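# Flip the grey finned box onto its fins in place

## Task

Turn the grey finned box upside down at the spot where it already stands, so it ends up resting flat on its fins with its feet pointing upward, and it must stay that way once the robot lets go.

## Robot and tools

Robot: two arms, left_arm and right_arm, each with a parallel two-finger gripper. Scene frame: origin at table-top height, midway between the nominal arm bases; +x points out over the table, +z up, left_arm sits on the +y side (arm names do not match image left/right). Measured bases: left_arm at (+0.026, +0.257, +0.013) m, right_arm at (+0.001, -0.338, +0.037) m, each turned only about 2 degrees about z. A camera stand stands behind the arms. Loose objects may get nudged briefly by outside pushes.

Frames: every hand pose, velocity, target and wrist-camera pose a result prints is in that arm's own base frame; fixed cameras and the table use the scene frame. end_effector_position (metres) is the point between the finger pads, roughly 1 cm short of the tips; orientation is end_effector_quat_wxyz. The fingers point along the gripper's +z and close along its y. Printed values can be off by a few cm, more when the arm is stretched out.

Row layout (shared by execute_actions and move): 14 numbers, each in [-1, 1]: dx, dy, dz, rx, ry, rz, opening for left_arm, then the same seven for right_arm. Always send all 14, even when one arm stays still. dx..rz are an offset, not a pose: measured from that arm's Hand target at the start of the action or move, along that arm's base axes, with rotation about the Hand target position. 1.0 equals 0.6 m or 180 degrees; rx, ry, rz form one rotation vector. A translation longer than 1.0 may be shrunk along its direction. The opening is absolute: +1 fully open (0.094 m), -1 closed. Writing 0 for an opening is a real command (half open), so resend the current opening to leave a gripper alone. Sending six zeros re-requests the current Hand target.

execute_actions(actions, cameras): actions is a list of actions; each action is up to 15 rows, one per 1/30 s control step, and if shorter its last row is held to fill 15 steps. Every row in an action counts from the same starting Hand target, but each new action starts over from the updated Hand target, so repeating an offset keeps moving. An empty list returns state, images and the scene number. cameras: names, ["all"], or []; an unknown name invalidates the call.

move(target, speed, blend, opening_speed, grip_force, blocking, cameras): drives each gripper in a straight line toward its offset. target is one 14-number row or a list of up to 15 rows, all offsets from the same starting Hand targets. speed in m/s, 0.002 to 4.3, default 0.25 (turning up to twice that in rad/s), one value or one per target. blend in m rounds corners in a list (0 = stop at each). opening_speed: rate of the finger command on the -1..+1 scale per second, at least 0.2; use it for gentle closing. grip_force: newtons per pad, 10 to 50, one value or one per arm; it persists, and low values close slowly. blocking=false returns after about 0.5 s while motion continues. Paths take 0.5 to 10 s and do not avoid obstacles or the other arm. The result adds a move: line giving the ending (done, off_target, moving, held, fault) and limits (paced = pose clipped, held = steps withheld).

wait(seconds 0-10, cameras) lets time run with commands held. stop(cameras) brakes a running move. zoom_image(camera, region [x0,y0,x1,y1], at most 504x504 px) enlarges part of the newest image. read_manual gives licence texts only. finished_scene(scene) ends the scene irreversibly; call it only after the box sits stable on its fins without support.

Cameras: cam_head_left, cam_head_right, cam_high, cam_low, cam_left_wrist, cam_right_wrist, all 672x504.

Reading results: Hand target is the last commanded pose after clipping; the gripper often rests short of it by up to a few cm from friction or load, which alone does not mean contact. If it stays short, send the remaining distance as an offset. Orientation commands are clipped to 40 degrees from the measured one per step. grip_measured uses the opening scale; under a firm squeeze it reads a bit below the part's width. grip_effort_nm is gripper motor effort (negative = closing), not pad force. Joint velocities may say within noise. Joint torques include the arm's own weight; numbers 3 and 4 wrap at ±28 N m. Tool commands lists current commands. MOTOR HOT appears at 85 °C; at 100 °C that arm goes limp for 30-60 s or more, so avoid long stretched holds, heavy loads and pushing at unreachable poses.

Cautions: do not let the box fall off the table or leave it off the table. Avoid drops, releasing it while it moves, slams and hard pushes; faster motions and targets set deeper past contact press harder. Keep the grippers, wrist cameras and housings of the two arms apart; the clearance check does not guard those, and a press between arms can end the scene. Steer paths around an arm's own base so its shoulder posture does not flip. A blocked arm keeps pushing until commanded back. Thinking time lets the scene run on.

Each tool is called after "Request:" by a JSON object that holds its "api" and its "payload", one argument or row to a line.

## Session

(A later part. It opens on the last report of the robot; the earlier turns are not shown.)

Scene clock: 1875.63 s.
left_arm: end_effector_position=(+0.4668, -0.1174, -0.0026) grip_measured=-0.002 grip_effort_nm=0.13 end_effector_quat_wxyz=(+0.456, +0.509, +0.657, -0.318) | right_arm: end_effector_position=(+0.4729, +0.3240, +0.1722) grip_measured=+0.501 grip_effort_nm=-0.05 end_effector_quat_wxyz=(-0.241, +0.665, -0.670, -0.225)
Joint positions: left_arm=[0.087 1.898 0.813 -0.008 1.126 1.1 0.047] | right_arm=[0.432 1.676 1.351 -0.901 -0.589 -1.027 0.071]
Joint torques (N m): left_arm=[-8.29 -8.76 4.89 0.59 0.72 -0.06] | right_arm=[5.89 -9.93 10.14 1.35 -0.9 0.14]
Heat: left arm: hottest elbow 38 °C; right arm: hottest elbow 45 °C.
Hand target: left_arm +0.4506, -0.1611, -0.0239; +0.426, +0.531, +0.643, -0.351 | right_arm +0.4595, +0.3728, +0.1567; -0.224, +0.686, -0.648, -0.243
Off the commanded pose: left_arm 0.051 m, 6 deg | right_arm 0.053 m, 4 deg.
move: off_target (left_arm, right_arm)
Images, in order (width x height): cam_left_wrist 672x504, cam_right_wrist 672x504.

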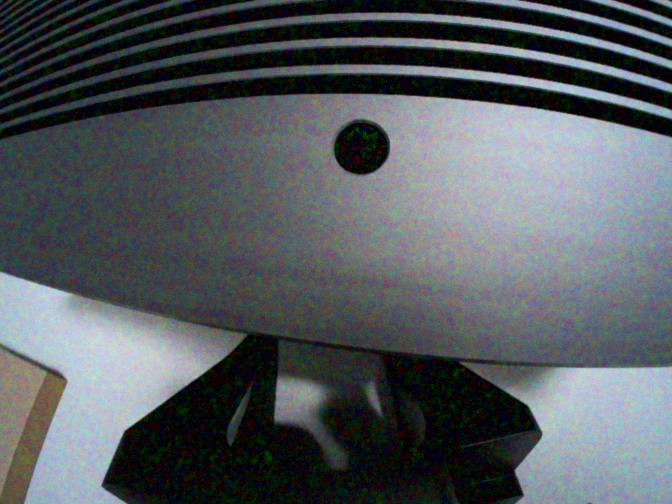

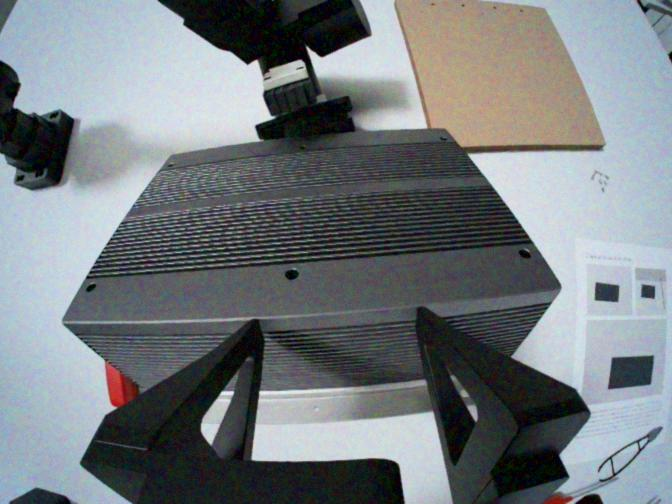

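Request:
{"api": "move", "payload": {
  "target": [-0.001,0.006,0,0,0,0,0.0,-0.001,0.02,0.012,-0.01,0,0,0.5],
  "speed": 0.03,
  "cameras": ["cam_right_wrist","cam_left_wrist"]
}}

Scene clock: 1880.87 s.
left_arm: end_effector_position=(+0.4669, -0.1174, -0.0025) grip_measured=-0.002 grip_effort_nm=0.13 end_effector_quat_wxyz=(+0.456, +0.513, +0.655, -0.317) | right_arm: end_effector_position=(+0.4728, +0.3452, +0.1827) grip_measured=+0.501 grip_effort_nm=-0.05 end_effector_quat_wxyz=(-0.235, +0.676, -0.664, -0.215)
Joint positions: left_arm=[0.087 1.898 0.818 -0.024 1.127 1.118 0.047] | right_arm=[0.474 1.691 1.406 -0.931 -0.555 -1.012 0.071]
Joint torques (N m): left_arm=[-7.59 -9.05 4.78 0.55 0.82 -0.09] | right_arm=[4.25 -10.11 9.76 1.11 -0.79 0.09]
Heat: left arm: hottest elbow 38 °C; right arm: hottest elbow 45 °C.
Hand target: left_arm +0.4501, -0.1575, -0.0239; +0.426, +0.531, +0.643, -0.351 | right_arm +0.4589, +0.3847, +0.1638; -0.213, +0.690, -0.651, -0.233
Off the commanded pose: left_arm 0.048 m, 6 deg | right_arm 0.046 m, 4 deg.
move: off_target (left_arm, right_arm)
Images, in order (width x height): cam_left_wrist 672x504, cam_right_wrist 672x504.

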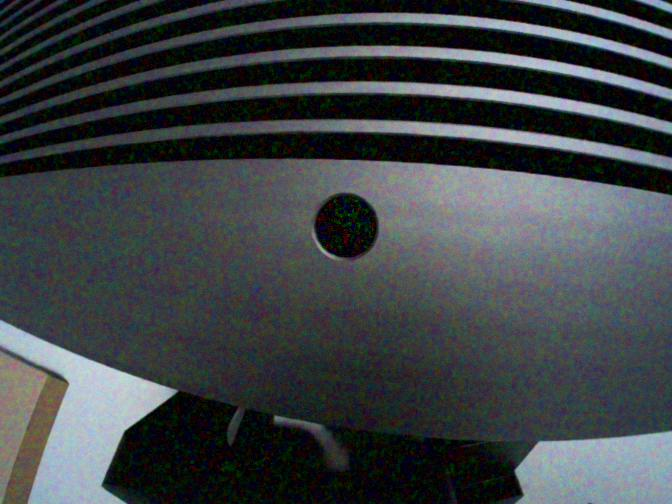

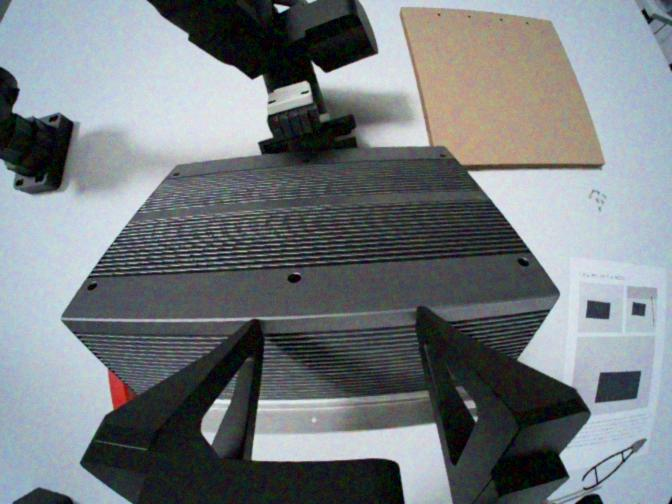

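Request:
{"api": "move", "payload": {
  "target": [-0.001,0.01,0,0,0,0,0.0,-0.001,0.018,0.005,-0.02,0,0,0.5],
  "speed": 0.03,
  "cameras": ["cam_right_wrist","cam_left_wrist"]
}}

Scene clock: 1894.30 s.
left_arm: end_effector_position=(+0.4669, -0.1174, -0.0024) grip_measured=-0.002 grip_effort_nm=0.13 end_effector_quat_wxyz=(+0.454, +0.519, +0.651, -0.316) | right_arm: end_effector_position=(+0.4720, +0.3608, +0.1891) grip_measured=+0.501 grip_effort_nm=-0.05 end_effector_quat_wxyz=(-0.216, +0.683, -0.669, -0.198)
Joint positions: left_arm=[0.087 1.898 0.826 -0.05 1.127 1.146 0.047] | right_arm=[0.513 1.713 1.467 -0.987 -0.499 -0.993 0.071]
Joint torques (N m): left_arm=[-6.59 -8.88 4.63 0.44 1.03 -0.1] | right_arm=[3.72 -10.11 9.54 1.03 -0.52 0.12]
Heat: left arm: hottest elbow 38 °C; right arm: hottest elbow 44 °C.
Hand target: left_arm +0.4495, -0.1516, -0.0239; +0.426, +0.531, +0.643, -0.351 | right_arm +0.4584, +0.3956, +0.1670; -0.192, +0.696, -0.658, -0.212
Off the commanded pose: left_arm 0.044 m, 5 deg | right_arm 0.043 m, 4 deg.
move: off_target (left_arm, right_arm)
Images, in order (width x height): cam_left_wrist 672x504, cam_right_wrist 672x504.

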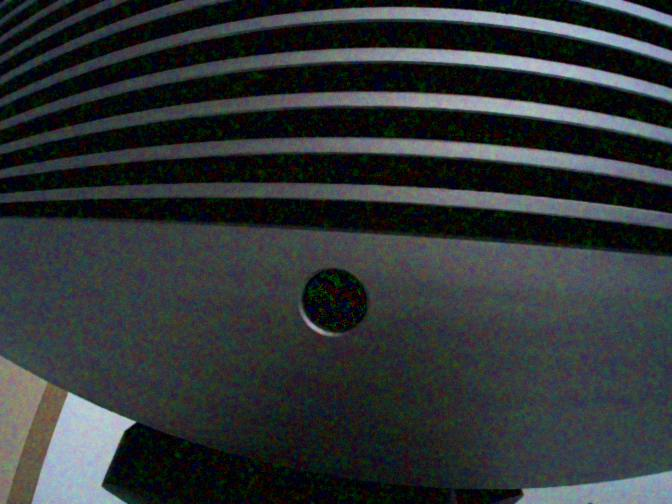

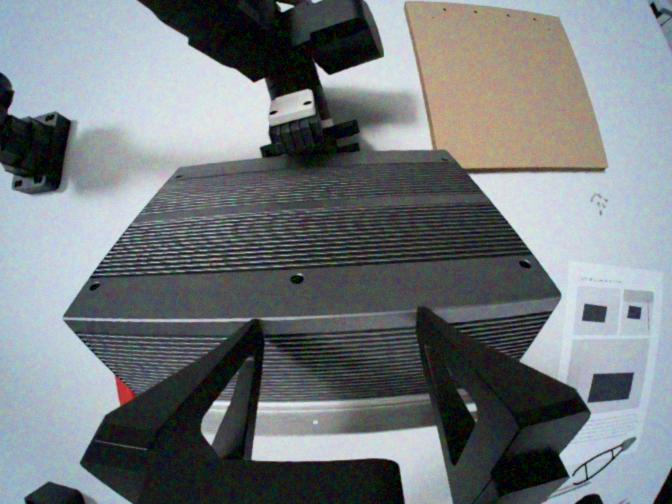

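Request:
{"api": "move", "payload": {
  "target": [-0.004,0.032,0,0,0,0,0.0,0,0,0,0,0,0,0.5],
  "speed": 0.03,
  "cameras": ["cam_left_wrist"]
}}

Request:
{"api": "move", "payload": {
  "target": [-0.002,0.012,0,0,0,0,0.0,0,0,0,0,0,0,0.5],
  "speed": 0.03,
  "cameras": ["cam_left_wrist"]
}}

Scene clock: 1903.50 s.
left_arm: end_effector_position=(+0.4592, -0.1192, -0.0007) grip_measured=-0.002 grip_effort_nm=0.13 end_effector_quat_wxyz=(+0.449, +0.529, +0.640, -0.330) | right_arm: end_effector_position=(+0.4720, +0.3608, +0.1888) grip_measured=+0.501 grip_effort_nm=-0.05 end_effector_quat_wxyz=(-0.216, +0.683, -0.669, -0.198)
Joint positions: left_arm=[0.089 1.898 0.84 -0.148 1.153 1.232 0.047] | right_arm=[0.513 1.713 1.467 -0.988 -0.499 -0.992 0.071]
Joint torques (N m): left_arm=[-3.08 -8.59 4.67 0.35 0.6 -0.02] | right_arm=[3.78 -9.82 9.46 0.92 -0.57 0.17]
Heat: left arm: hottest elbow 38 °C; right arm: hottest elbow 44 °C.
Hand target: left_arm +0.4470, -0.1323, -0.0239; +0.426, +0.531, +0.643, -0.351 | right_arm +0.4583, +0.3956, +0.1668; -0.192, +0.696, -0.658, -0.213
Off the commanded pose: left_arm 0.029 m, 4 deg | right_arm 0.043 m, 4 deg.
move: off_target (left_arm, right_arm)
Images, in order (width x height): cam_left_wrist 672x504.

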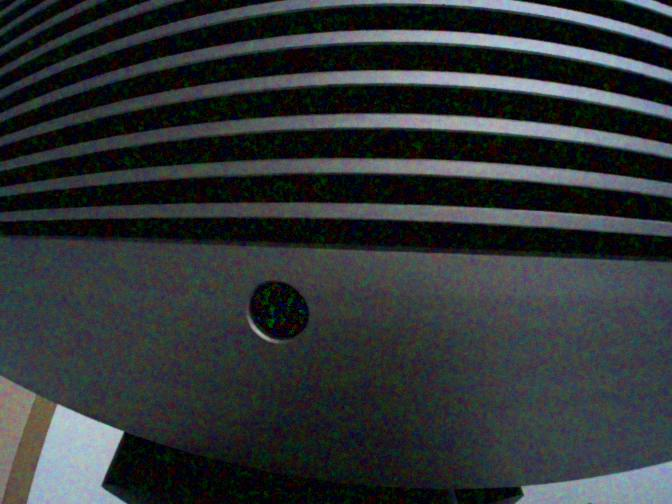

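Scene clock: 1904.57 s.
left_arm: end_effector_position=(+0.4546, -0.1196, -0.0010) grip_measured=-0.002 grip_effort_nm=0.12 end_effector_quat_wxyz=(+0.446, +0.533, +0.636, -0.335) | right_arm: end_effector_position=(+0.4720, +0.3608, +0.1888) grip_measured=+0.501 grip_effort_nm=-0.05 end_effector_quat_wxyz=(-0.216, +0.683, -0.669, -0.198)
Joint positions: left_arm=[0.09 1.898 0.842 -0.189 1.161 1.271 0.047] | right_arm=[0.513 1.713 1.467 -0.988 -0.499 -0.992 0.071]
Joint torques (N m): left_arm=[-1.79 -8.47 4.9 0.35 0.51 -0.04] | right_arm=[4.42 -10.81 9.58 1.14 -0.56 0.09]
Heat: left arm: hottest elbow 38 °C; right arm: hottest elbow 44 °C.
Hand target: left_arm +0.4458, -0.1252, -0.0238; +0.426, +0.531, +0.643, -0.351 | right_arm +0.4583, +0.3956, +0.1668; -0.192, +0.696, -0.658, -0.213
Off the commanded pose: left_arm 0.025 m, 3 deg | right_arm 0.043 m, 4 deg.
move: off_target (left_arm, right_arm)
Images, in order (width x height): cam_left_wrist 672x504.

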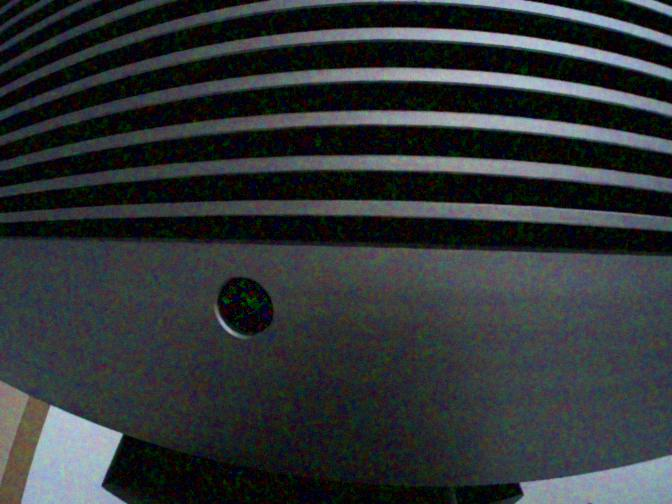

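Request:
{"api": "move", "payload": {
  "target": [-0.002,0.015,0.01,0,0,0,0.0,0,0,0,0,0,0,0.5],
  "speed": 0.02,
  "cameras": ["cam_left_wrist"]
}}

Scene clock: 1909.57 s.
left_arm: end_effector_position=(+0.4451, -0.1182, -0.0037) grip_measured=-0.002 grip_effort_nm=0.13 end_effector_quat_wxyz=(+0.436, +0.536, +0.636, -0.344) | right_arm: end_effector_position=(+0.4720, +0.3608, +0.1888) grip_measured=+0.501 grip_effort_nm=-0.05 end_effector_quat_wxyz=(-0.216, +0.683, -0.669, -0.198)
Joint positions: left_arm=[0.096 1.899 0.842 -0.262 1.164 1.329 0.047] | right_arm=[0.513 1.713 1.467 -0.988 -0.499 -0.992 0.071]
Joint torques (N m): left_arm=[-0.26 -9.35 5.59 0.44 0.57 -0.09] | right_arm=[4.19 -10.05 9.55 0.96 -0.57 0.14]
Heat: left arm: hottest elbow 38 °C; right arm: hottest elbow 43 °C.
Hand target: left_arm +0.4447, -0.1161, -0.0178; +0.426, +0.531, +0.643, -0.351 | right_arm +0.4583, +0.3956, +0.1668; -0.191, +0.696, -0.658, -0.213
Off the commanded pose: left_arm 0.014 m, 2 deg | right_arm 0.043 m, 4 deg.
move: off_target (left_arm, right_arm)
Images, in order (width x height): cam_left_wrist 672x504.

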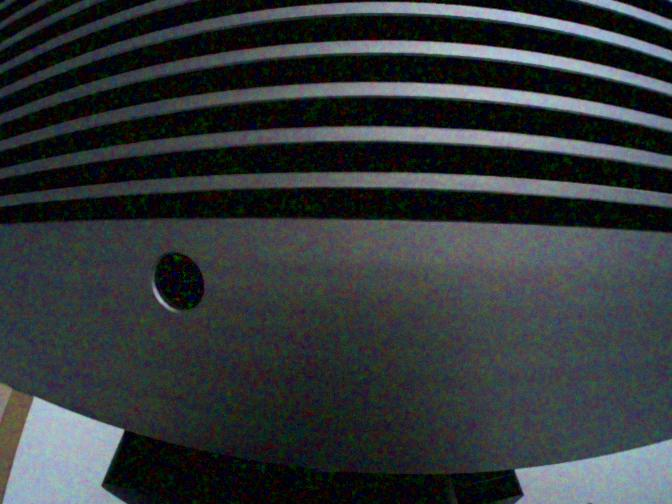

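Request:
{"api": "move", "payload": {
  "target": [-0.0015,0.015,0.0,0,0,0,0.0,0,0.015,0.008,-0.025,0,0,0.5],
  "speed": 0.02,
  "cameras": ["cam_left_wrist","cam_right_wrist"]
}}

Scene clock: 1918.90 s.
left_arm: end_effector_position=(+0.4407, -0.1134, -0.0039) grip_measured=-0.002 grip_effort_nm=0.13 end_effector_quat_wxyz=(+0.434, +0.538, +0.633, -0.347) | right_arm: end_effector_position=(+0.4512, +0.3899, +0.1599) grip_measured=+0.501 grip_effort_nm=-0.05 end_effector_quat_wxyz=(-0.154, +0.700, -0.671, -0.189)
Joint positions: left_arm=[0.109 1.9 0.848 -0.32 1.171 1.386 0.047] | right_arm=[0.59 1.786 1.518 -1.066 -0.437 -0.971 0.071]
Joint torques (N m): left_arm=[0.26 -9.29 6.05 0.39 0.47 -0.13] | right_arm=[0.79 -15.44 11.59 0.73 -0.24 0.04]
Heat: left arm: hottest elbow 38 °C; right arm: hottest elbow 44 °C.
Hand target: left_arm +0.4438, -0.1072, -0.0178; +0.426, +0.531, +0.643, -0.351 | right_arm +0.4582, +0.4045, +0.1716; -0.164, +0.703, -0.666, -0.187
Off the commanded pose: left_arm 0.016 m, 2 deg | right_arm 0.020 m, 1 deg.
move: off_target (left_arm, right_arm)
Images, in order (width x height): cam_left_wrist 672x504, cam_right_wrist 672x504.

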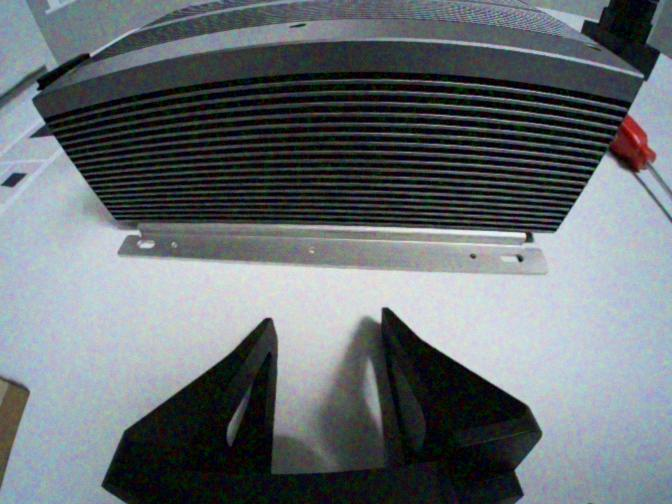

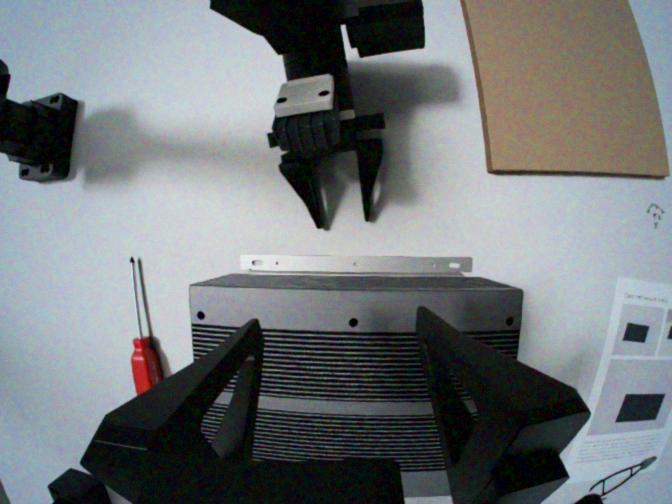

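Request:
{"api": "move", "payload": {
  "target": [
    [0,0,0.01,0,0,-0.015,0.0,0.0033,-0.3575,-0.083,0.15,0,-0.013,0.5],
    [0,0,0.0,0,0,-0.028,0.0,0.0033,-0.399,-0.2227,0.218,0.0008,-0.02,0.5]
  ],
  "speed": 0.12,
  "cameras": ["cam_left_wrist","cam_right_wrist"]
}}

Scene clock: 1989.13 s.
left_arm: end_effector_position=(+0.4394, -0.1121, -0.0045) grip_measured=-0.002 grip_effort_nm=0.13 end_effector_quat_wxyz=(+0.417, +0.564, +0.612, -0.366) | right_arm: end_effector_position=(+0.4551, +0.1707, +0.0391) grip_measured=+0.501 grip_effort_nm=-0.05 end_effector_quat_wxyz=(-0.388, +0.586, -0.588, -0.400)
Joint positions: left_arm=[0.113 1.94 0.934 -0.58 1.175 1.612 0.047] | right_arm=[0.022 1.894 1.036 -0.696 -1.182 -1.535 0.071]
Joint torques (N m): left_arm=[0.03 -9.76 6.32 0.18 0.51 -0.12] | right_arm=[-2.14 -12.86 5.37 0.94 -0.91 -0.11]
Heat: left arm: hottest elbow 39 °C; right arm: hottest elbow 46 °C.
Hand target: left_arm +0.4438, -0.1072, -0.0178; +0.410, +0.559, +0.619, -0.370 | right_arm +0.4603, +0.1651, +0.0380; -0.395, +0.586, -0.586, -0.395
Off the commanded pose: left_arm 0.015 m, 1 deg | right_arm 0.008 m, 1 deg.
move: off_target (left_arm)
Images, in order (width x height): cam_left_wrist 672x504, cam_right_wrist 672x504.

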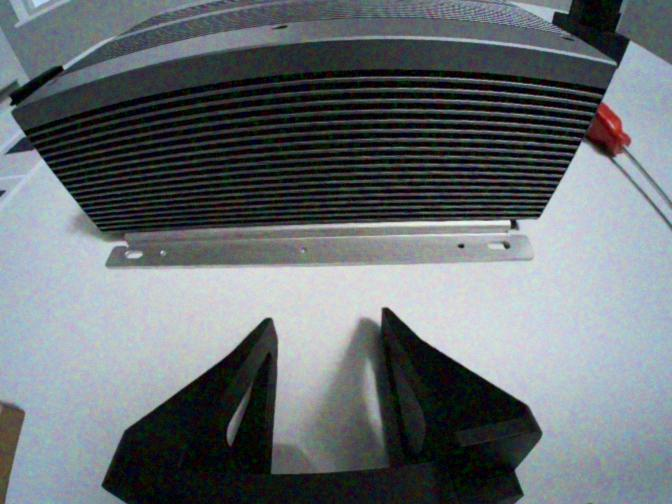

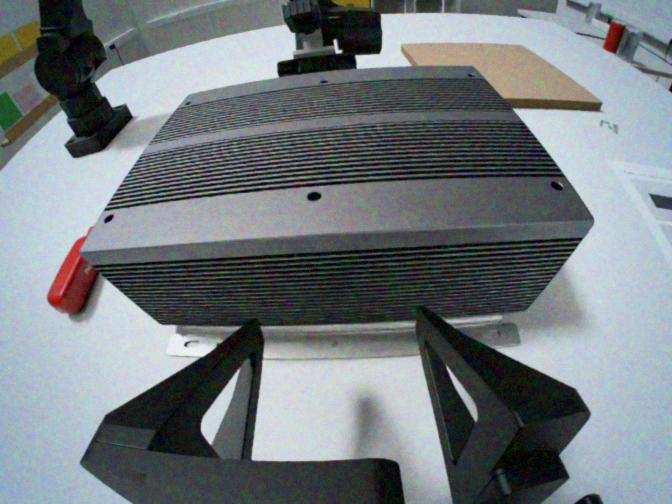

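Request:
{"api": "move", "payload": {
  "target": [0.003,-0.083,-0.01,0,0,0,0.0,0,0.083,-0.008,0,0,0,0.5],
  "speed": 0.06,
  "cameras": ["cam_left_wrist","cam_right_wrist"]
}}

Scene clock: 2006.93 s.
left_arm: end_effector_position=(+0.4573, -0.1476, -0.0038) grip_measured=-0.002 grip_effort_nm=0.13 end_effector_quat_wxyz=(+0.428, +0.557, +0.612, -0.362) | right_arm: end_effector_position=(+0.4666, +0.1958, +0.0317) grip_measured=+0.501 grip_effort_nm=-0.05 end_effector_quat_wxyz=(-0.401, +0.575, -0.597, -0.390)
Joint positions: left_arm=[0.03 1.937 0.909 -0.294 1.178 1.34 0.047] | right_arm=[0.076 1.894 0.992 -0.406 -1.174 -1.282 0.071]
Joint torques (N m): left_arm=[-2.67 -10.75 3.58 1.61 0 -0.25] | right_arm=[2.26 -14.56 4.94 1.26 -0.53 0.11]
Heat: left arm: hottest elbow 38 °C; right arm: hottest elbow 45 °C.
Hand target: left_arm +0.4456, -0.1568, -0.0239; +0.410, +0.558, +0.619, -0.370 | right_arm +0.4603, +0.2150, +0.0332; -0.395, +0.586, -0.586, -0.395
Off the commanded pose: left_arm 0.025 m, 2 deg | right_arm 0.020 m, 2 deg.
move: off_target (left_arm, right_arm)
Images, in order (width x height): cam_left_wrist 672x504, cam_right_wrist 672x504.

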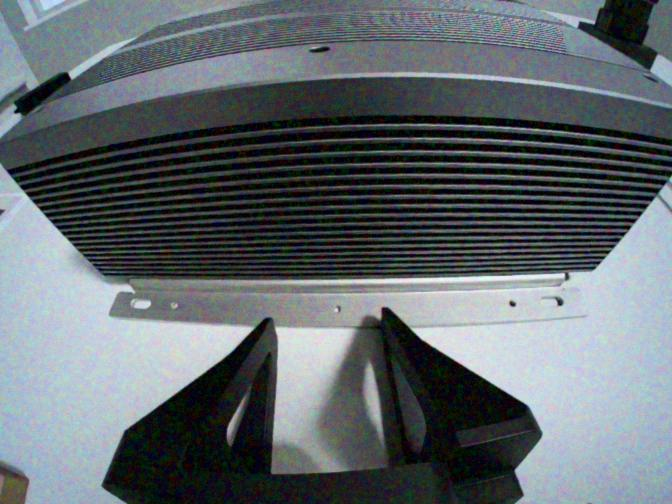

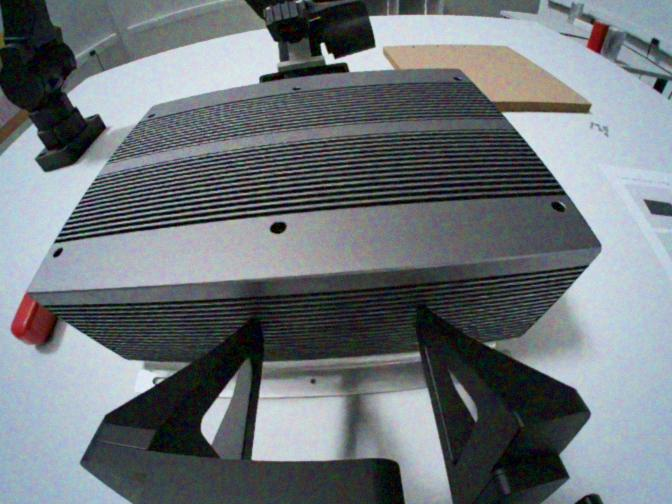

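Request:
{"api": "move", "payload": {
  "target": [0.002,-0.05,0,0,0,0,0.0,0,0.085,0.025,0,0,0,0.5],
  "speed": 0.04,
  "cameras": []
}}

Request:
{"api": "move", "payload": {
  "target": [0.001,-0.025,0,0,0,0,0.0,0,0.045,0.025,0,0,0,0.5],
  "speed": 0.04,
  "cameras": ["cam_right_wrist"]
}}

Scene clock: 2015.63 s.
left_arm: end_effector_position=(+0.4615, -0.1467, -0.0032) grip_measured=-0.002 grip_effort_nm=0.13 end_effector_quat_wxyz=(+0.438, +0.539, +0.628, -0.350) | right_arm: end_effector_position=(+0.4702, +0.1956, +0.0316) grip_measured=+0.501 grip_effort_nm=-0.05 end_effector_quat_wxyz=(+0.401, -0.548, +0.632, +0.374)
Joint positions: left_arm=[0.029 1.923 0.868 -0.143 1.161 1.202 0.047] | right_arm=[0.082 1.862 0.938 -0.24 -1.123 -1.089 0.071]
Joint torques (N m): left_arm=[-8 -10.11 4.38 2.04 -0.1 -0.34] | right_arm=[10.23 -14.51 6.75 2.61 -1.22 0.38]
Heat: left arm: hottest elbow 38 °C; right arm: hottest elbow 44 °C.
Hand target: left_arm +0.4468, -0.1869, -0.0238; +0.410, +0.559, +0.619, -0.370 | right_arm +0.4603, +0.2660, +0.0481; +0.395, -0.586, +0.586, +0.395
Off the commanded pose: left_arm 0.048 m, 5 deg | right_arm 0.073 m, 7 deg.
move: off_target (left_arm, right_arm)
No camera images: "cameras" was empty.

Scene clock: 2017.17 s.
left_arm: end_effector_position=(+0.4641, -0.1456, -0.0032) grip_measured=-0.002 grip_effort_nm=0.13 end_effector_quat_wxyz=(+0.440, +0.529, +0.638, -0.344) | right_arm: end_effector_position=(+0.4758, +0.1956, +0.0325) grip_measured=+0.501 grip_effort_nm=-0.05 end_effector_quat_wxyz=(+0.399, -0.540, +0.649, +0.357)
Joint positions: left_arm=[0.029 1.917 0.852 -0.077 1.146 1.135 0.047] | right_arm=[0.089 1.845 0.926 -0.191 -1.076 -1.021 0.071]
Joint torques (N m): left_arm=[-10.75 -9.82 4.63 2.37 0.01 -0.34] | right_arm=[13.57 -15.74 7.51 2.58 -2.32 0.54]
Heat: left arm: hottest elbow 38 °C; right arm: hottest elbow 44 °C.
Hand target: left_arm +0.4473, -0.2019, -0.0240; +0.410, +0.559, +0.619, -0.370 | right_arm +0.4603, +0.2930, +0.0632; +0.395, -0.586, +0.586, +0.395
Off the commanded pose: left_arm 0.062 m, 6 deg | right_arm 0.103 m, 10 deg.
move: off_target (left_arm, right_arm)
Images, in order (width x height): cam_right_wrist 672x504.

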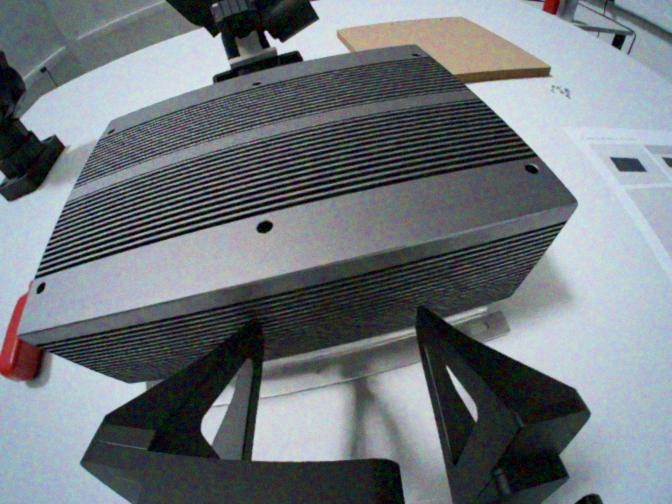

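Request:
{"api": "move", "payload": {
  "target": [0.0,-0.01,0,0,0,0,0.0,-0.03,0.02,0.02,0,0,0.04,0.5],
  "speed": 0.04,
  "cameras": ["cam_right_wrist"]
}}

Scene clock: 2025.33 s.
left_arm: end_effector_position=(+0.4668, -0.1445, -0.0024) grip_measured=-0.002 grip_effort_nm=0.13 end_effector_quat_wxyz=(+0.442, +0.526, +0.643, -0.338) | right_arm: end_effector_position=(+0.4527, +0.2003, +0.0334) grip_measured=+0.500 grip_effort_nm=-0.02 end_effector_quat_wxyz=(+0.362, -0.555, +0.643, +0.384)
Joint positions: left_arm=[0.029 1.912 0.847 -0.051 1.134 1.11 0.047] | right_arm=[0.1 1.837 0.948 -0.4 -1.092 -1.152 0.07]
Joint torques (N m): left_arm=[-11.69 -9.41 4.62 2.26 0.27 -0.33] | right_arm=[14.68 -15.33 9.7 1.05 -3.74 -0.13]
Heat: left arm: hottest elbow 38 °C; right arm: hottest elbow 44 °C.
Hand target: left_arm +0.4474, -0.2078, -0.0239; +0.410, +0.558, +0.619, -0.370 | right_arm +0.4422, +0.3050, +0.0753; +0.370, -0.622, +0.548, +0.419
Off the commanded pose: left_arm 0.070 m, 7 deg | right_arm 0.113 m, 14 deg.
move: off_target (left_arm, right_arm)
Images, in order (width x height): cam_right_wrist 672x504.

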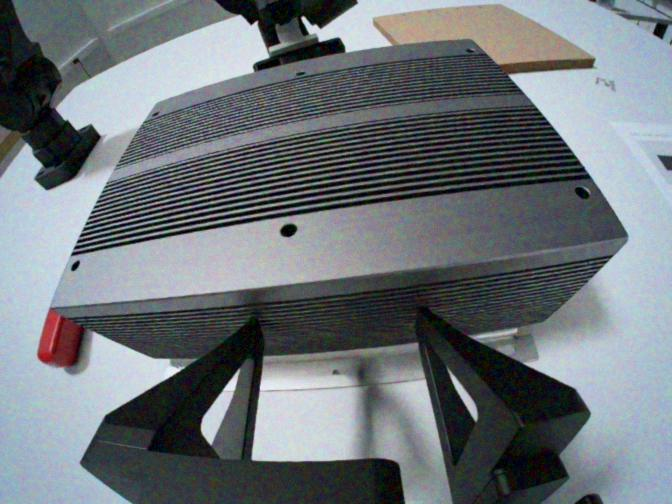

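Request:
{"api": "move", "payload": {
  "target": [0.0,-0.01,0,0,0,0,0.0,0.01,0.022,0.03,0,0,-0.01,0.5],
  "speed": 0.04,
  "cameras": ["cam_right_wrist"]
}}

Scene clock: 2033.07 s.
left_arm: end_effector_position=(+0.4687, -0.1437, -0.0023) grip_measured=-0.002 grip_effort_nm=0.13 end_effector_quat_wxyz=(+0.445, +0.523, +0.645, -0.334) | right_arm: end_effector_position=(+0.4566, +0.2073, +0.0512) grip_measured=+0.500 grip_effort_nm=-0.02 end_effector_quat_wxyz=(+0.369, -0.551, +0.644, +0.382)
Joint positions: left_arm=[0.03 1.911 0.842 -0.025 1.128 1.088 0.047] | right_arm=[0.114 1.799 0.948 -0.378 -1.09 -1.093 0.07]
Joint torques (N m): left_arm=[-12.63 -9.41 4.55 2.19 0.3 -0.32] | right_arm=[15.62 -15.15 9.84 2.67 -3.02 0.38]
Heat: left arm: hottest elbow 38 °C; right arm: hottest elbow 45 °C.
Hand target: left_arm +0.4474, -0.2138, -0.0239; +0.410, +0.558, +0.619, -0.370 | right_arm +0.4482, +0.3182, +0.0932; +0.376, -0.613, +0.558, +0.413
Off the commanded pose: left_arm 0.076 m, 8 deg | right_arm 0.119 m, 13 deg.
move: off_target (left_arm, right_arm)
Images, in order (width x height): cam_right_wrist 672x504.

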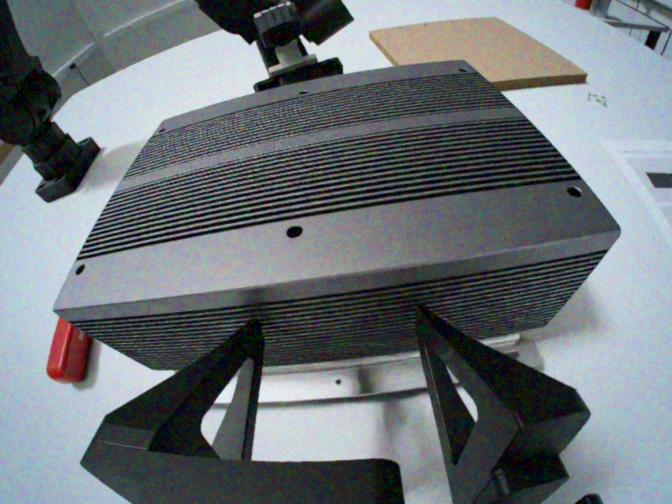

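Request:
{"api": "move", "payload": {
  "target": [0.0,0,0,0,0,0,0.0,0.0,0.018,0.045,-0.06,0,0,0.5],
  "speed": 0.04,
  "cameras": ["cam_right_wrist"]
}}

Scene clock: 2041.33 s.
left_arm: end_effector_position=(+0.4692, -0.1436, -0.0022) grip_measured=-0.002 grip_effort_nm=0.13 end_effector_quat_wxyz=(+0.445, +0.524, +0.645, -0.333) | right_arm: end_effector_position=(+0.4570, +0.2246, +0.0869) grip_measured=+0.500 grip_effort_nm=-0.02 end_effector_quat_wxyz=(+0.304, -0.584, +0.676, +0.331)
Joint positions: left_arm=[0.03 1.911 0.842 -0.021 1.127 1.087 0.047] | right_arm=[0.187 1.703 1.04 -0.626 -0.901 -1.101 0.07]
Joint torques (N m): left_arm=[-12.69 -9.47 4.63 2.03 0.37 -0.34] | right_arm=[13.98 -12.86 11.52 2 -3 0]
Heat: left arm: hottest elbow 38 °C; right arm: hottest elbow 46 °C.
Hand target: left_arm +0.4473, -0.2140, -0.0238; +0.410, +0.559, +0.619, -0.370 | right_arm +0.4482, +0.3290, +0.1203; +0.317, -0.646, +0.594, +0.359
Off the commanded pose: left_arm 0.077 m, 8 deg | right_arm 0.110 m, 12 deg.
move: off_target (left_arm, right_arm)
Images, in order (width x height): cam_right_wrist 672x504.

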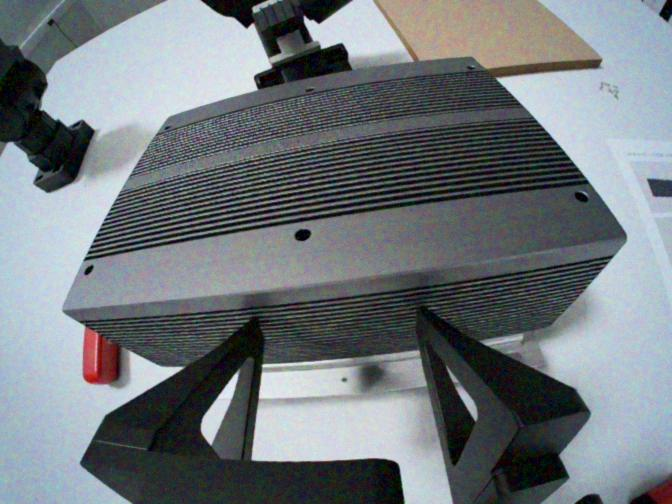

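Request:
{"api": "move", "payload": {
  "target": [0.0,0.005,0,0,0,0,0.0,0.0,0.03,0.037,-0.04,0,0,0.5],
  "speed": 0.04,
  "cameras": ["cam_right_wrist"]
}}

Scene clock: 2052.77 s.
left_arm: end_effector_position=(+0.4693, -0.1455, -0.0024) grip_measured=-0.002 grip_effort_nm=0.13 end_effector_quat_wxyz=(+0.445, +0.528, +0.643, -0.330) | right_arm: end_effector_position=(+0.4691, +0.2995, +0.1612) grip_measured=+0.500 grip_effort_nm=-0.02 end_effector_quat_wxyz=(-0.301, +0.637, -0.644, -0.298)
Joint positions: left_arm=[0.025 1.91 0.842 -0.019 1.12 1.093 0.047] | right_arm=[0.342 1.656 1.221 -0.745 -0.804 -1.051 0.07]
Joint torques (N m): left_arm=[-11.75 -9.35 4.86 1.52 0.67 -0.29] | right_arm=[5.54 -9.17 8.84 1.13 -1.09 -0.15]
Heat: left arm: hottest elbow 37 °C; right arm: hottest elbow 46 °C.
Hand target: left_arm +0.4473, -0.2109, -0.0239; +0.410, +0.558, +0.619, -0.370 | right_arm +0.4483, +0.3470, +0.1423; -0.276, +0.665, -0.616, -0.321
Off the commanded pose: left_arm 0.072 m, 8 deg | right_arm 0.055 m, 6 deg.
move: off_target (left_arm, right_arm)
Images, in order (width x height): cam_right_wrist 672x504.

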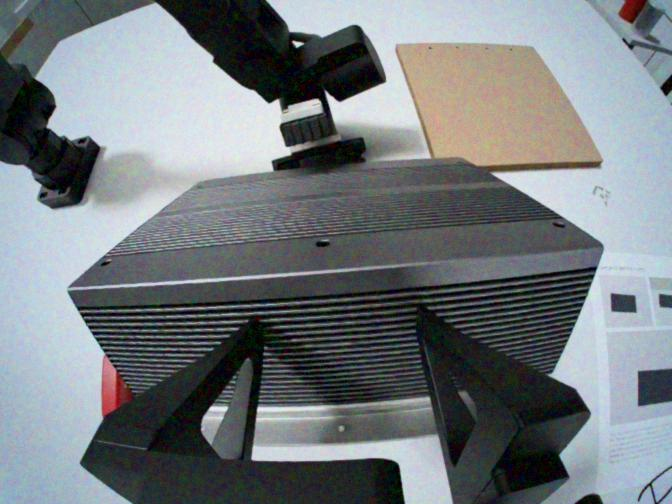

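Request:
{"api": "move", "payload": {
  "target": [-0.001,0.012,0,0,0,0,0.0,0.0,0.013,-0.004,-0.03,0,0,0.5],
  "speed": 0.03,
  "cameras": ["cam_right_wrist","cam_left_wrist"]
}}

Scene clock: 2065.80 s.
left_arm: end_effector_position=(+0.4693, -0.1455, -0.0025) grip_measured=-0.002 grip_effort_nm=0.13 end_effector_quat_wxyz=(+0.446, +0.530, +0.642, -0.329) | right_arm: end_effector_position=(+0.4681, +0.3140, +0.1697) grip_measured=+0.500 grip_effort_nm=-0.02 end_effector_quat_wxyz=(-0.280, +0.657, -0.646, -0.269)
Joint positions: left_arm=[0.025 1.91 0.844 -0.025 1.12 1.102 0.047] | right_arm=[0.386 1.656 1.275 -0.812 -0.721 -1.058 0.07]
Joint torques (N m): left_arm=[-10.64 -9.23 5.09 0.61 0.92 -0.11] | right_arm=[5.77 -8.47 8.39 0.8 -0.66 -0.01]
Heat: left arm: hottest elbow 37 °C; right arm: hottest elbow 45 °C.
Hand target: left_arm +0.4468, -0.2037, -0.0239; +0.410, +0.559, +0.619, -0.370 | right_arm +0.4483, +0.3549, +0.1401; -0.244, +0.677, -0.630, -0.292
Off the commanded pose: left_arm 0.066 m, 7 deg | right_arm 0.054 m, 6 deg.
move: off_target (left_arm, right_arm)
Images, in order (width x height): cam_left_wrist 672x504, cam_right_wrist 672x504.

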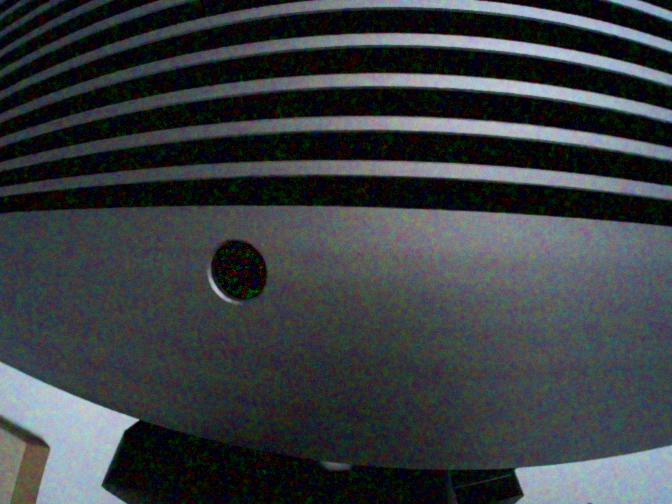

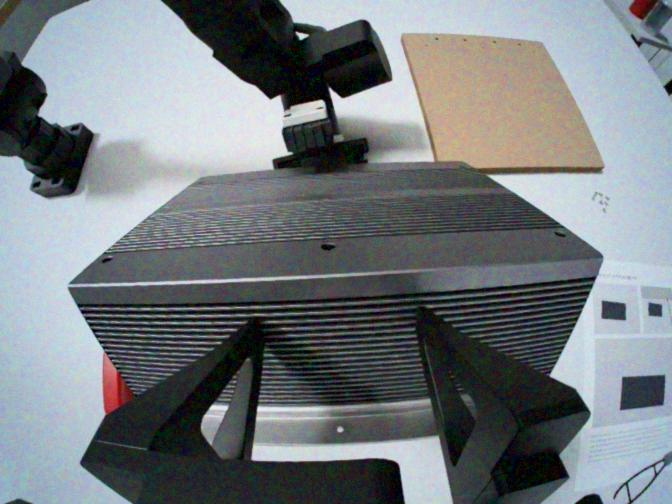

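Request:
{"api": "move", "payload": {
  "target": [-0.005,0.045,0,0,0,0,0.0,0.0,0.015,0.002,-0.025,0,0,0.5],
  "speed": 0.03,
  "cameras": ["cam_right_wrist","cam_left_wrist"]
}}

Scene clock: 2077.17 s.
left_arm: end_effector_position=(+0.4641, -0.1478, +0.0005) grip_measured=-0.002 grip_effort_nm=0.13 end_effector_quat_wxyz=(+0.441, +0.550, +0.623, -0.338) | right_arm: end_effector_position=(+0.4675, +0.3286, +0.1762) grip_measured=+0.500 grip_effort_nm=-0.02 end_effector_quat_wxyz=(-0.258, +0.671, -0.650, -0.245)
Joint positions: left_arm=[0.024 1.91 0.87 -0.141 1.146 1.216 0.047] | right_arm=[0.429 1.667 1.332 -0.874 -0.646 -1.05 0.07]
Joint torques (N m): left_arm=[-5.89 -9.11 4.45 0.29 0.74 -0.1] | right_arm=[4.25 -8.35 8.2 0.64 -0.53 0.03]
Heat: left arm: hottest elbow 37 °C; right arm: hottest elbow 45 °C.
Hand target: left_arm +0.4437, -0.1767, -0.0239; +0.410, +0.559, +0.619, -0.370 | right_arm +0.4483, +0.3637, +0.1411; -0.217, +0.686, -0.641, -0.267
Off the commanded pose: left_arm 0.043 m, 5 deg | right_arm 0.053 m, 6 deg.
move: off_target (left_arm, right_arm)
Images, in order (width x height): cam_left_wrist 672x504, cam_right_wrist 672x504.

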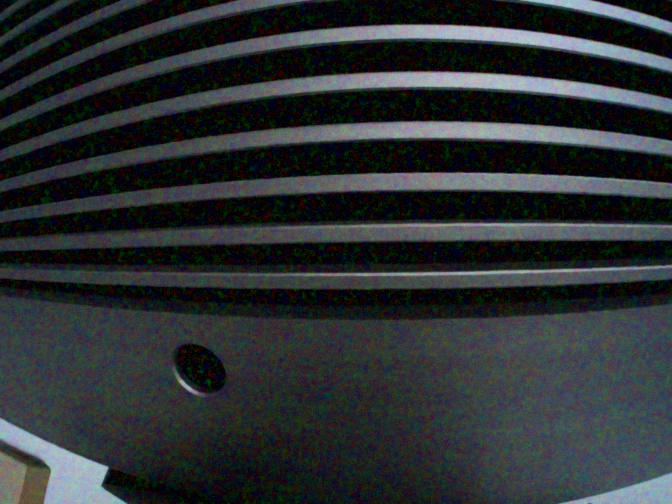

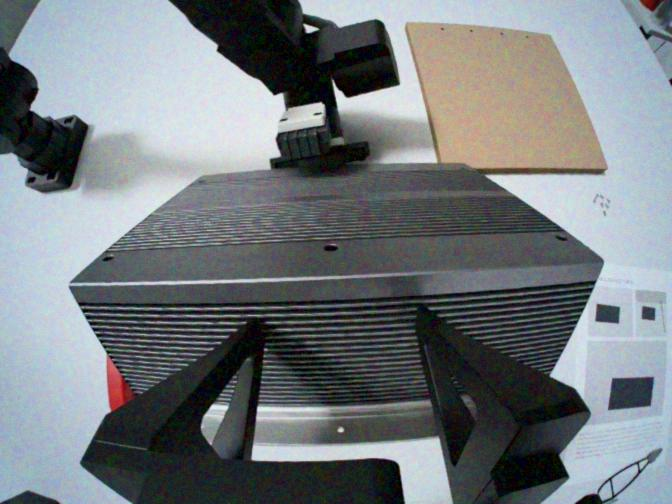

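Request:
{"api": "move", "payload": {
  "target": [-0.003,0.035,0.01,0,0,0,0.0,0.0,0.0,0.0,0,0,0,0.5],
  "speed": 0.02,
  "cameras": ["cam_left_wrist"]
}}

Scene clock: 2084.90 s.
left_arm: end_effector_position=(+0.4498, -0.1492, -0.0005) grip_measured=-0.002 grip_effort_nm=0.13 end_effector_quat_wxyz=(+0.427, +0.557, +0.616, -0.357) | right_arm: end_effector_position=(+0.4675, +0.3285, +0.1762) grip_measured=+0.500 grip_effort_nm=-0.02 end_effector_quat_wxyz=(-0.258, +0.671, -0.651, -0.245)
Joint positions: left_arm=[0.025 1.91 0.878 -0.269 1.165 1.318 0.047] | right_arm=[0.429 1.667 1.332 -0.874 -0.646 -1.05 0.07]
Joint torques (N m): left_arm=[-2.14 -9.82 5.03 0.24 0.53 0] | right_arm=[4.25 -8.53 8.34 0.7 -0.53 0.04]
Heat: left arm: hottest elbow 37 °C; right arm: hottest elbow 45 °C.
Hand target: left_arm +0.4419, -0.1558, -0.0179; +0.410, +0.559, +0.619, -0.370 | right_arm +0.4484, +0.3637, +0.1411; -0.217, +0.686, -0.641, -0.267
Off the commanded pose: left_arm 0.020 m, 2 deg | right_arm 0.053 m, 6 deg.
move: off_target (left_arm, right_arm)
Images, in order (width x height): cam_left_wrist 672x504.

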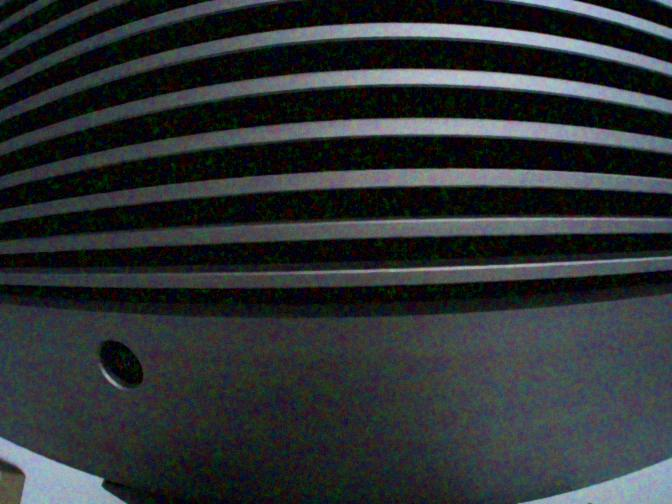

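Request:
{"api": "move", "payload": {
  "target": [-0.002,0.02,0.005,0,0,0,0.0,0.0,0.014,0.001,-0.025,0,0,0.5],
  "speed": 0.02,
  "cameras": ["cam_left_wrist","cam_right_wrist"]
}}

Scene clock: 2090.27 s.
left_arm: end_effector_position=(+0.4394, -0.1464, -0.0037) grip_measured=-0.002 grip_effort_nm=0.13 end_effector_quat_wxyz=(+0.418, +0.565, +0.612, -0.363) | right_arm: end_effector_position=(+0.4668, +0.3422, +0.1814) grip_measured=+0.500 grip_effort_nm=-0.02 end_effector_quat_wxyz=(-0.235, +0.681, -0.657, -0.222)
Joint positions: left_arm=[0.032 1.912 0.878 -0.35 1.166 1.399 0.047] | right_arm=[0.47 1.683 1.389 -0.935 -0.573 -1.034 0.07]
Joint torques (N m): left_arm=[-0.15 -9.99 5.79 0.31 0.7 -0.18] | right_arm=[4.25 -7.88 7.91 0.51 -0.38 0.02]
Heat: left arm: hottest elbow 37 °C; right arm: hottest elbow 45 °C.
Hand target: left_arm +0.4407, -0.1438, -0.0149; +0.410, +0.559, +0.619, -0.370 | right_arm +0.4483, +0.3721, +0.1419; -0.190, +0.694, -0.651, -0.241
Off the commanded pose: left_arm 0.012 m, 2 deg | right_arm 0.053 m, 6 deg.
move: off_target (left_arm, right_arm)
Images, in order (width x height): cam_left_wrist 672x504, cam_right_wrist 672x504.

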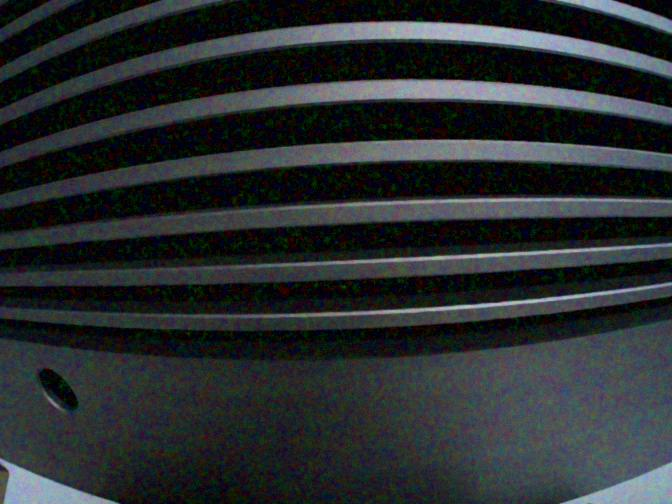

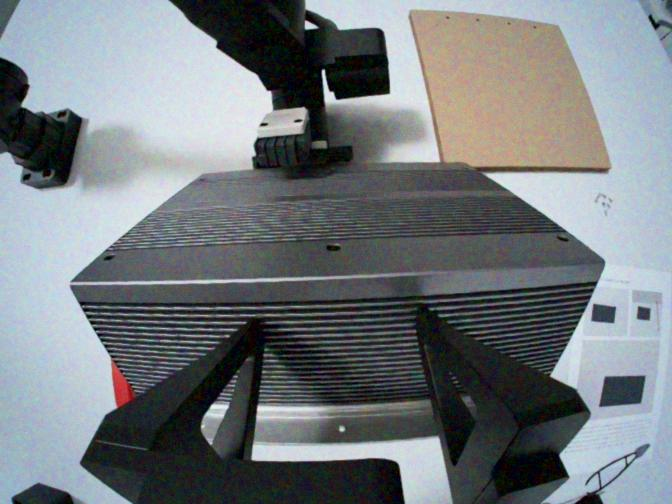

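Request:
{"api": "move", "payload": {
  "target": [-0.002,0.03,0.01,0,0,0,0.0,0.0,0.016,0.0,-0.025,0,0,0.5],
  "speed": 0.02,
  "cameras": ["cam_left_wrist","cam_right_wrist","cam_low"]
}}

Scene clock: 2102.70 s.
left_arm: end_effector_position=(+0.4307, -0.1299, -0.0034) grip_measured=-0.002 grip_effort_nm=0.13 end_effector_quat_wxyz=(+0.411, +0.560, +0.616, -0.370) | right_arm: end_effector_position=(+0.4642, +0.3604, +0.1857) grip_measured=+0.500 grip_effort_nm=-0.02 end_effector_quat_wxyz=(-0.212, +0.693, -0.660, -0.199)
Joint positions: left_arm=[0.073 1.912 0.887 -0.48 1.171 1.505 0.047] | right_arm=[0.518 1.706 1.452 -0.994 -0.502 -1.019 0.07]
Joint torques (N m): left_arm=[-0.09 -10.34 6.74 0.18 0.67 -0.13] | right_arm=[3.02 -8.64 7.95 0.36 -0.27 0.03]
Heat: left arm: hottest elbow 37 °C; right arm: hottest elbow 44 °C.
Hand target: left_arm +0.4396, -0.1258, -0.0089; +0.410, +0.559, +0.619, -0.370 | right_arm +0.4483, +0.3818, +0.1419; -0.163, +0.701, -0.660, -0.215
Off the commanded pose: left_arm 0.011 m, 0 deg | right_arm 0.051 m, 6 deg.
move: off_target (left_arm, right_arm)
Images, in order (width x height): cam_low 672x504, cam_left_wrist 672x504, cam_right_wrist 672x504.

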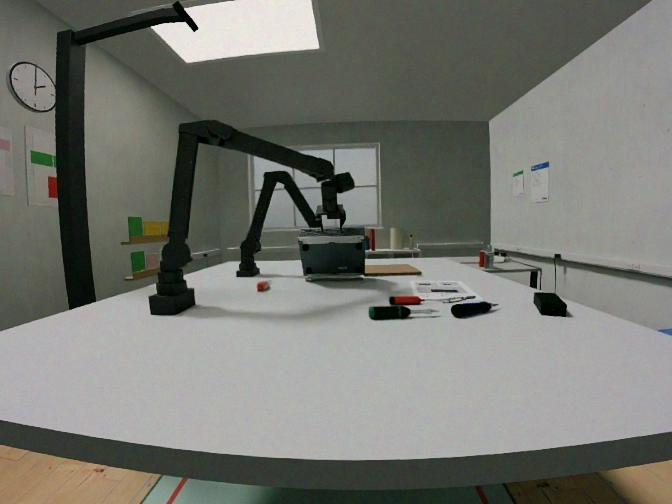

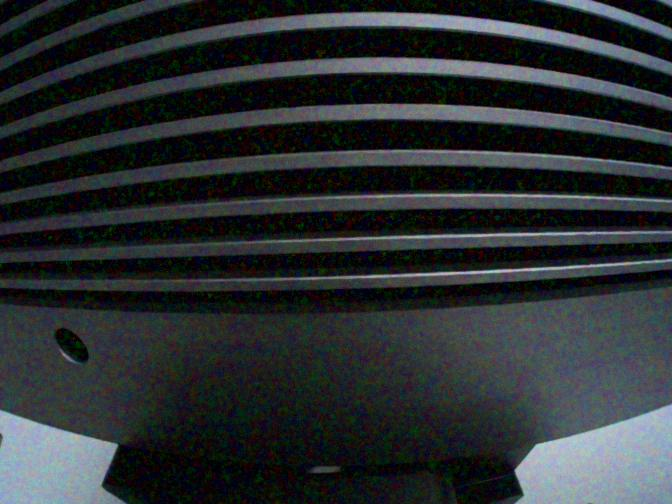

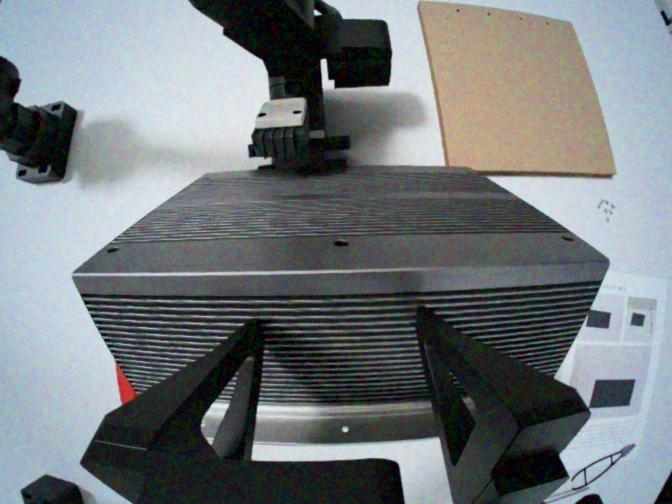

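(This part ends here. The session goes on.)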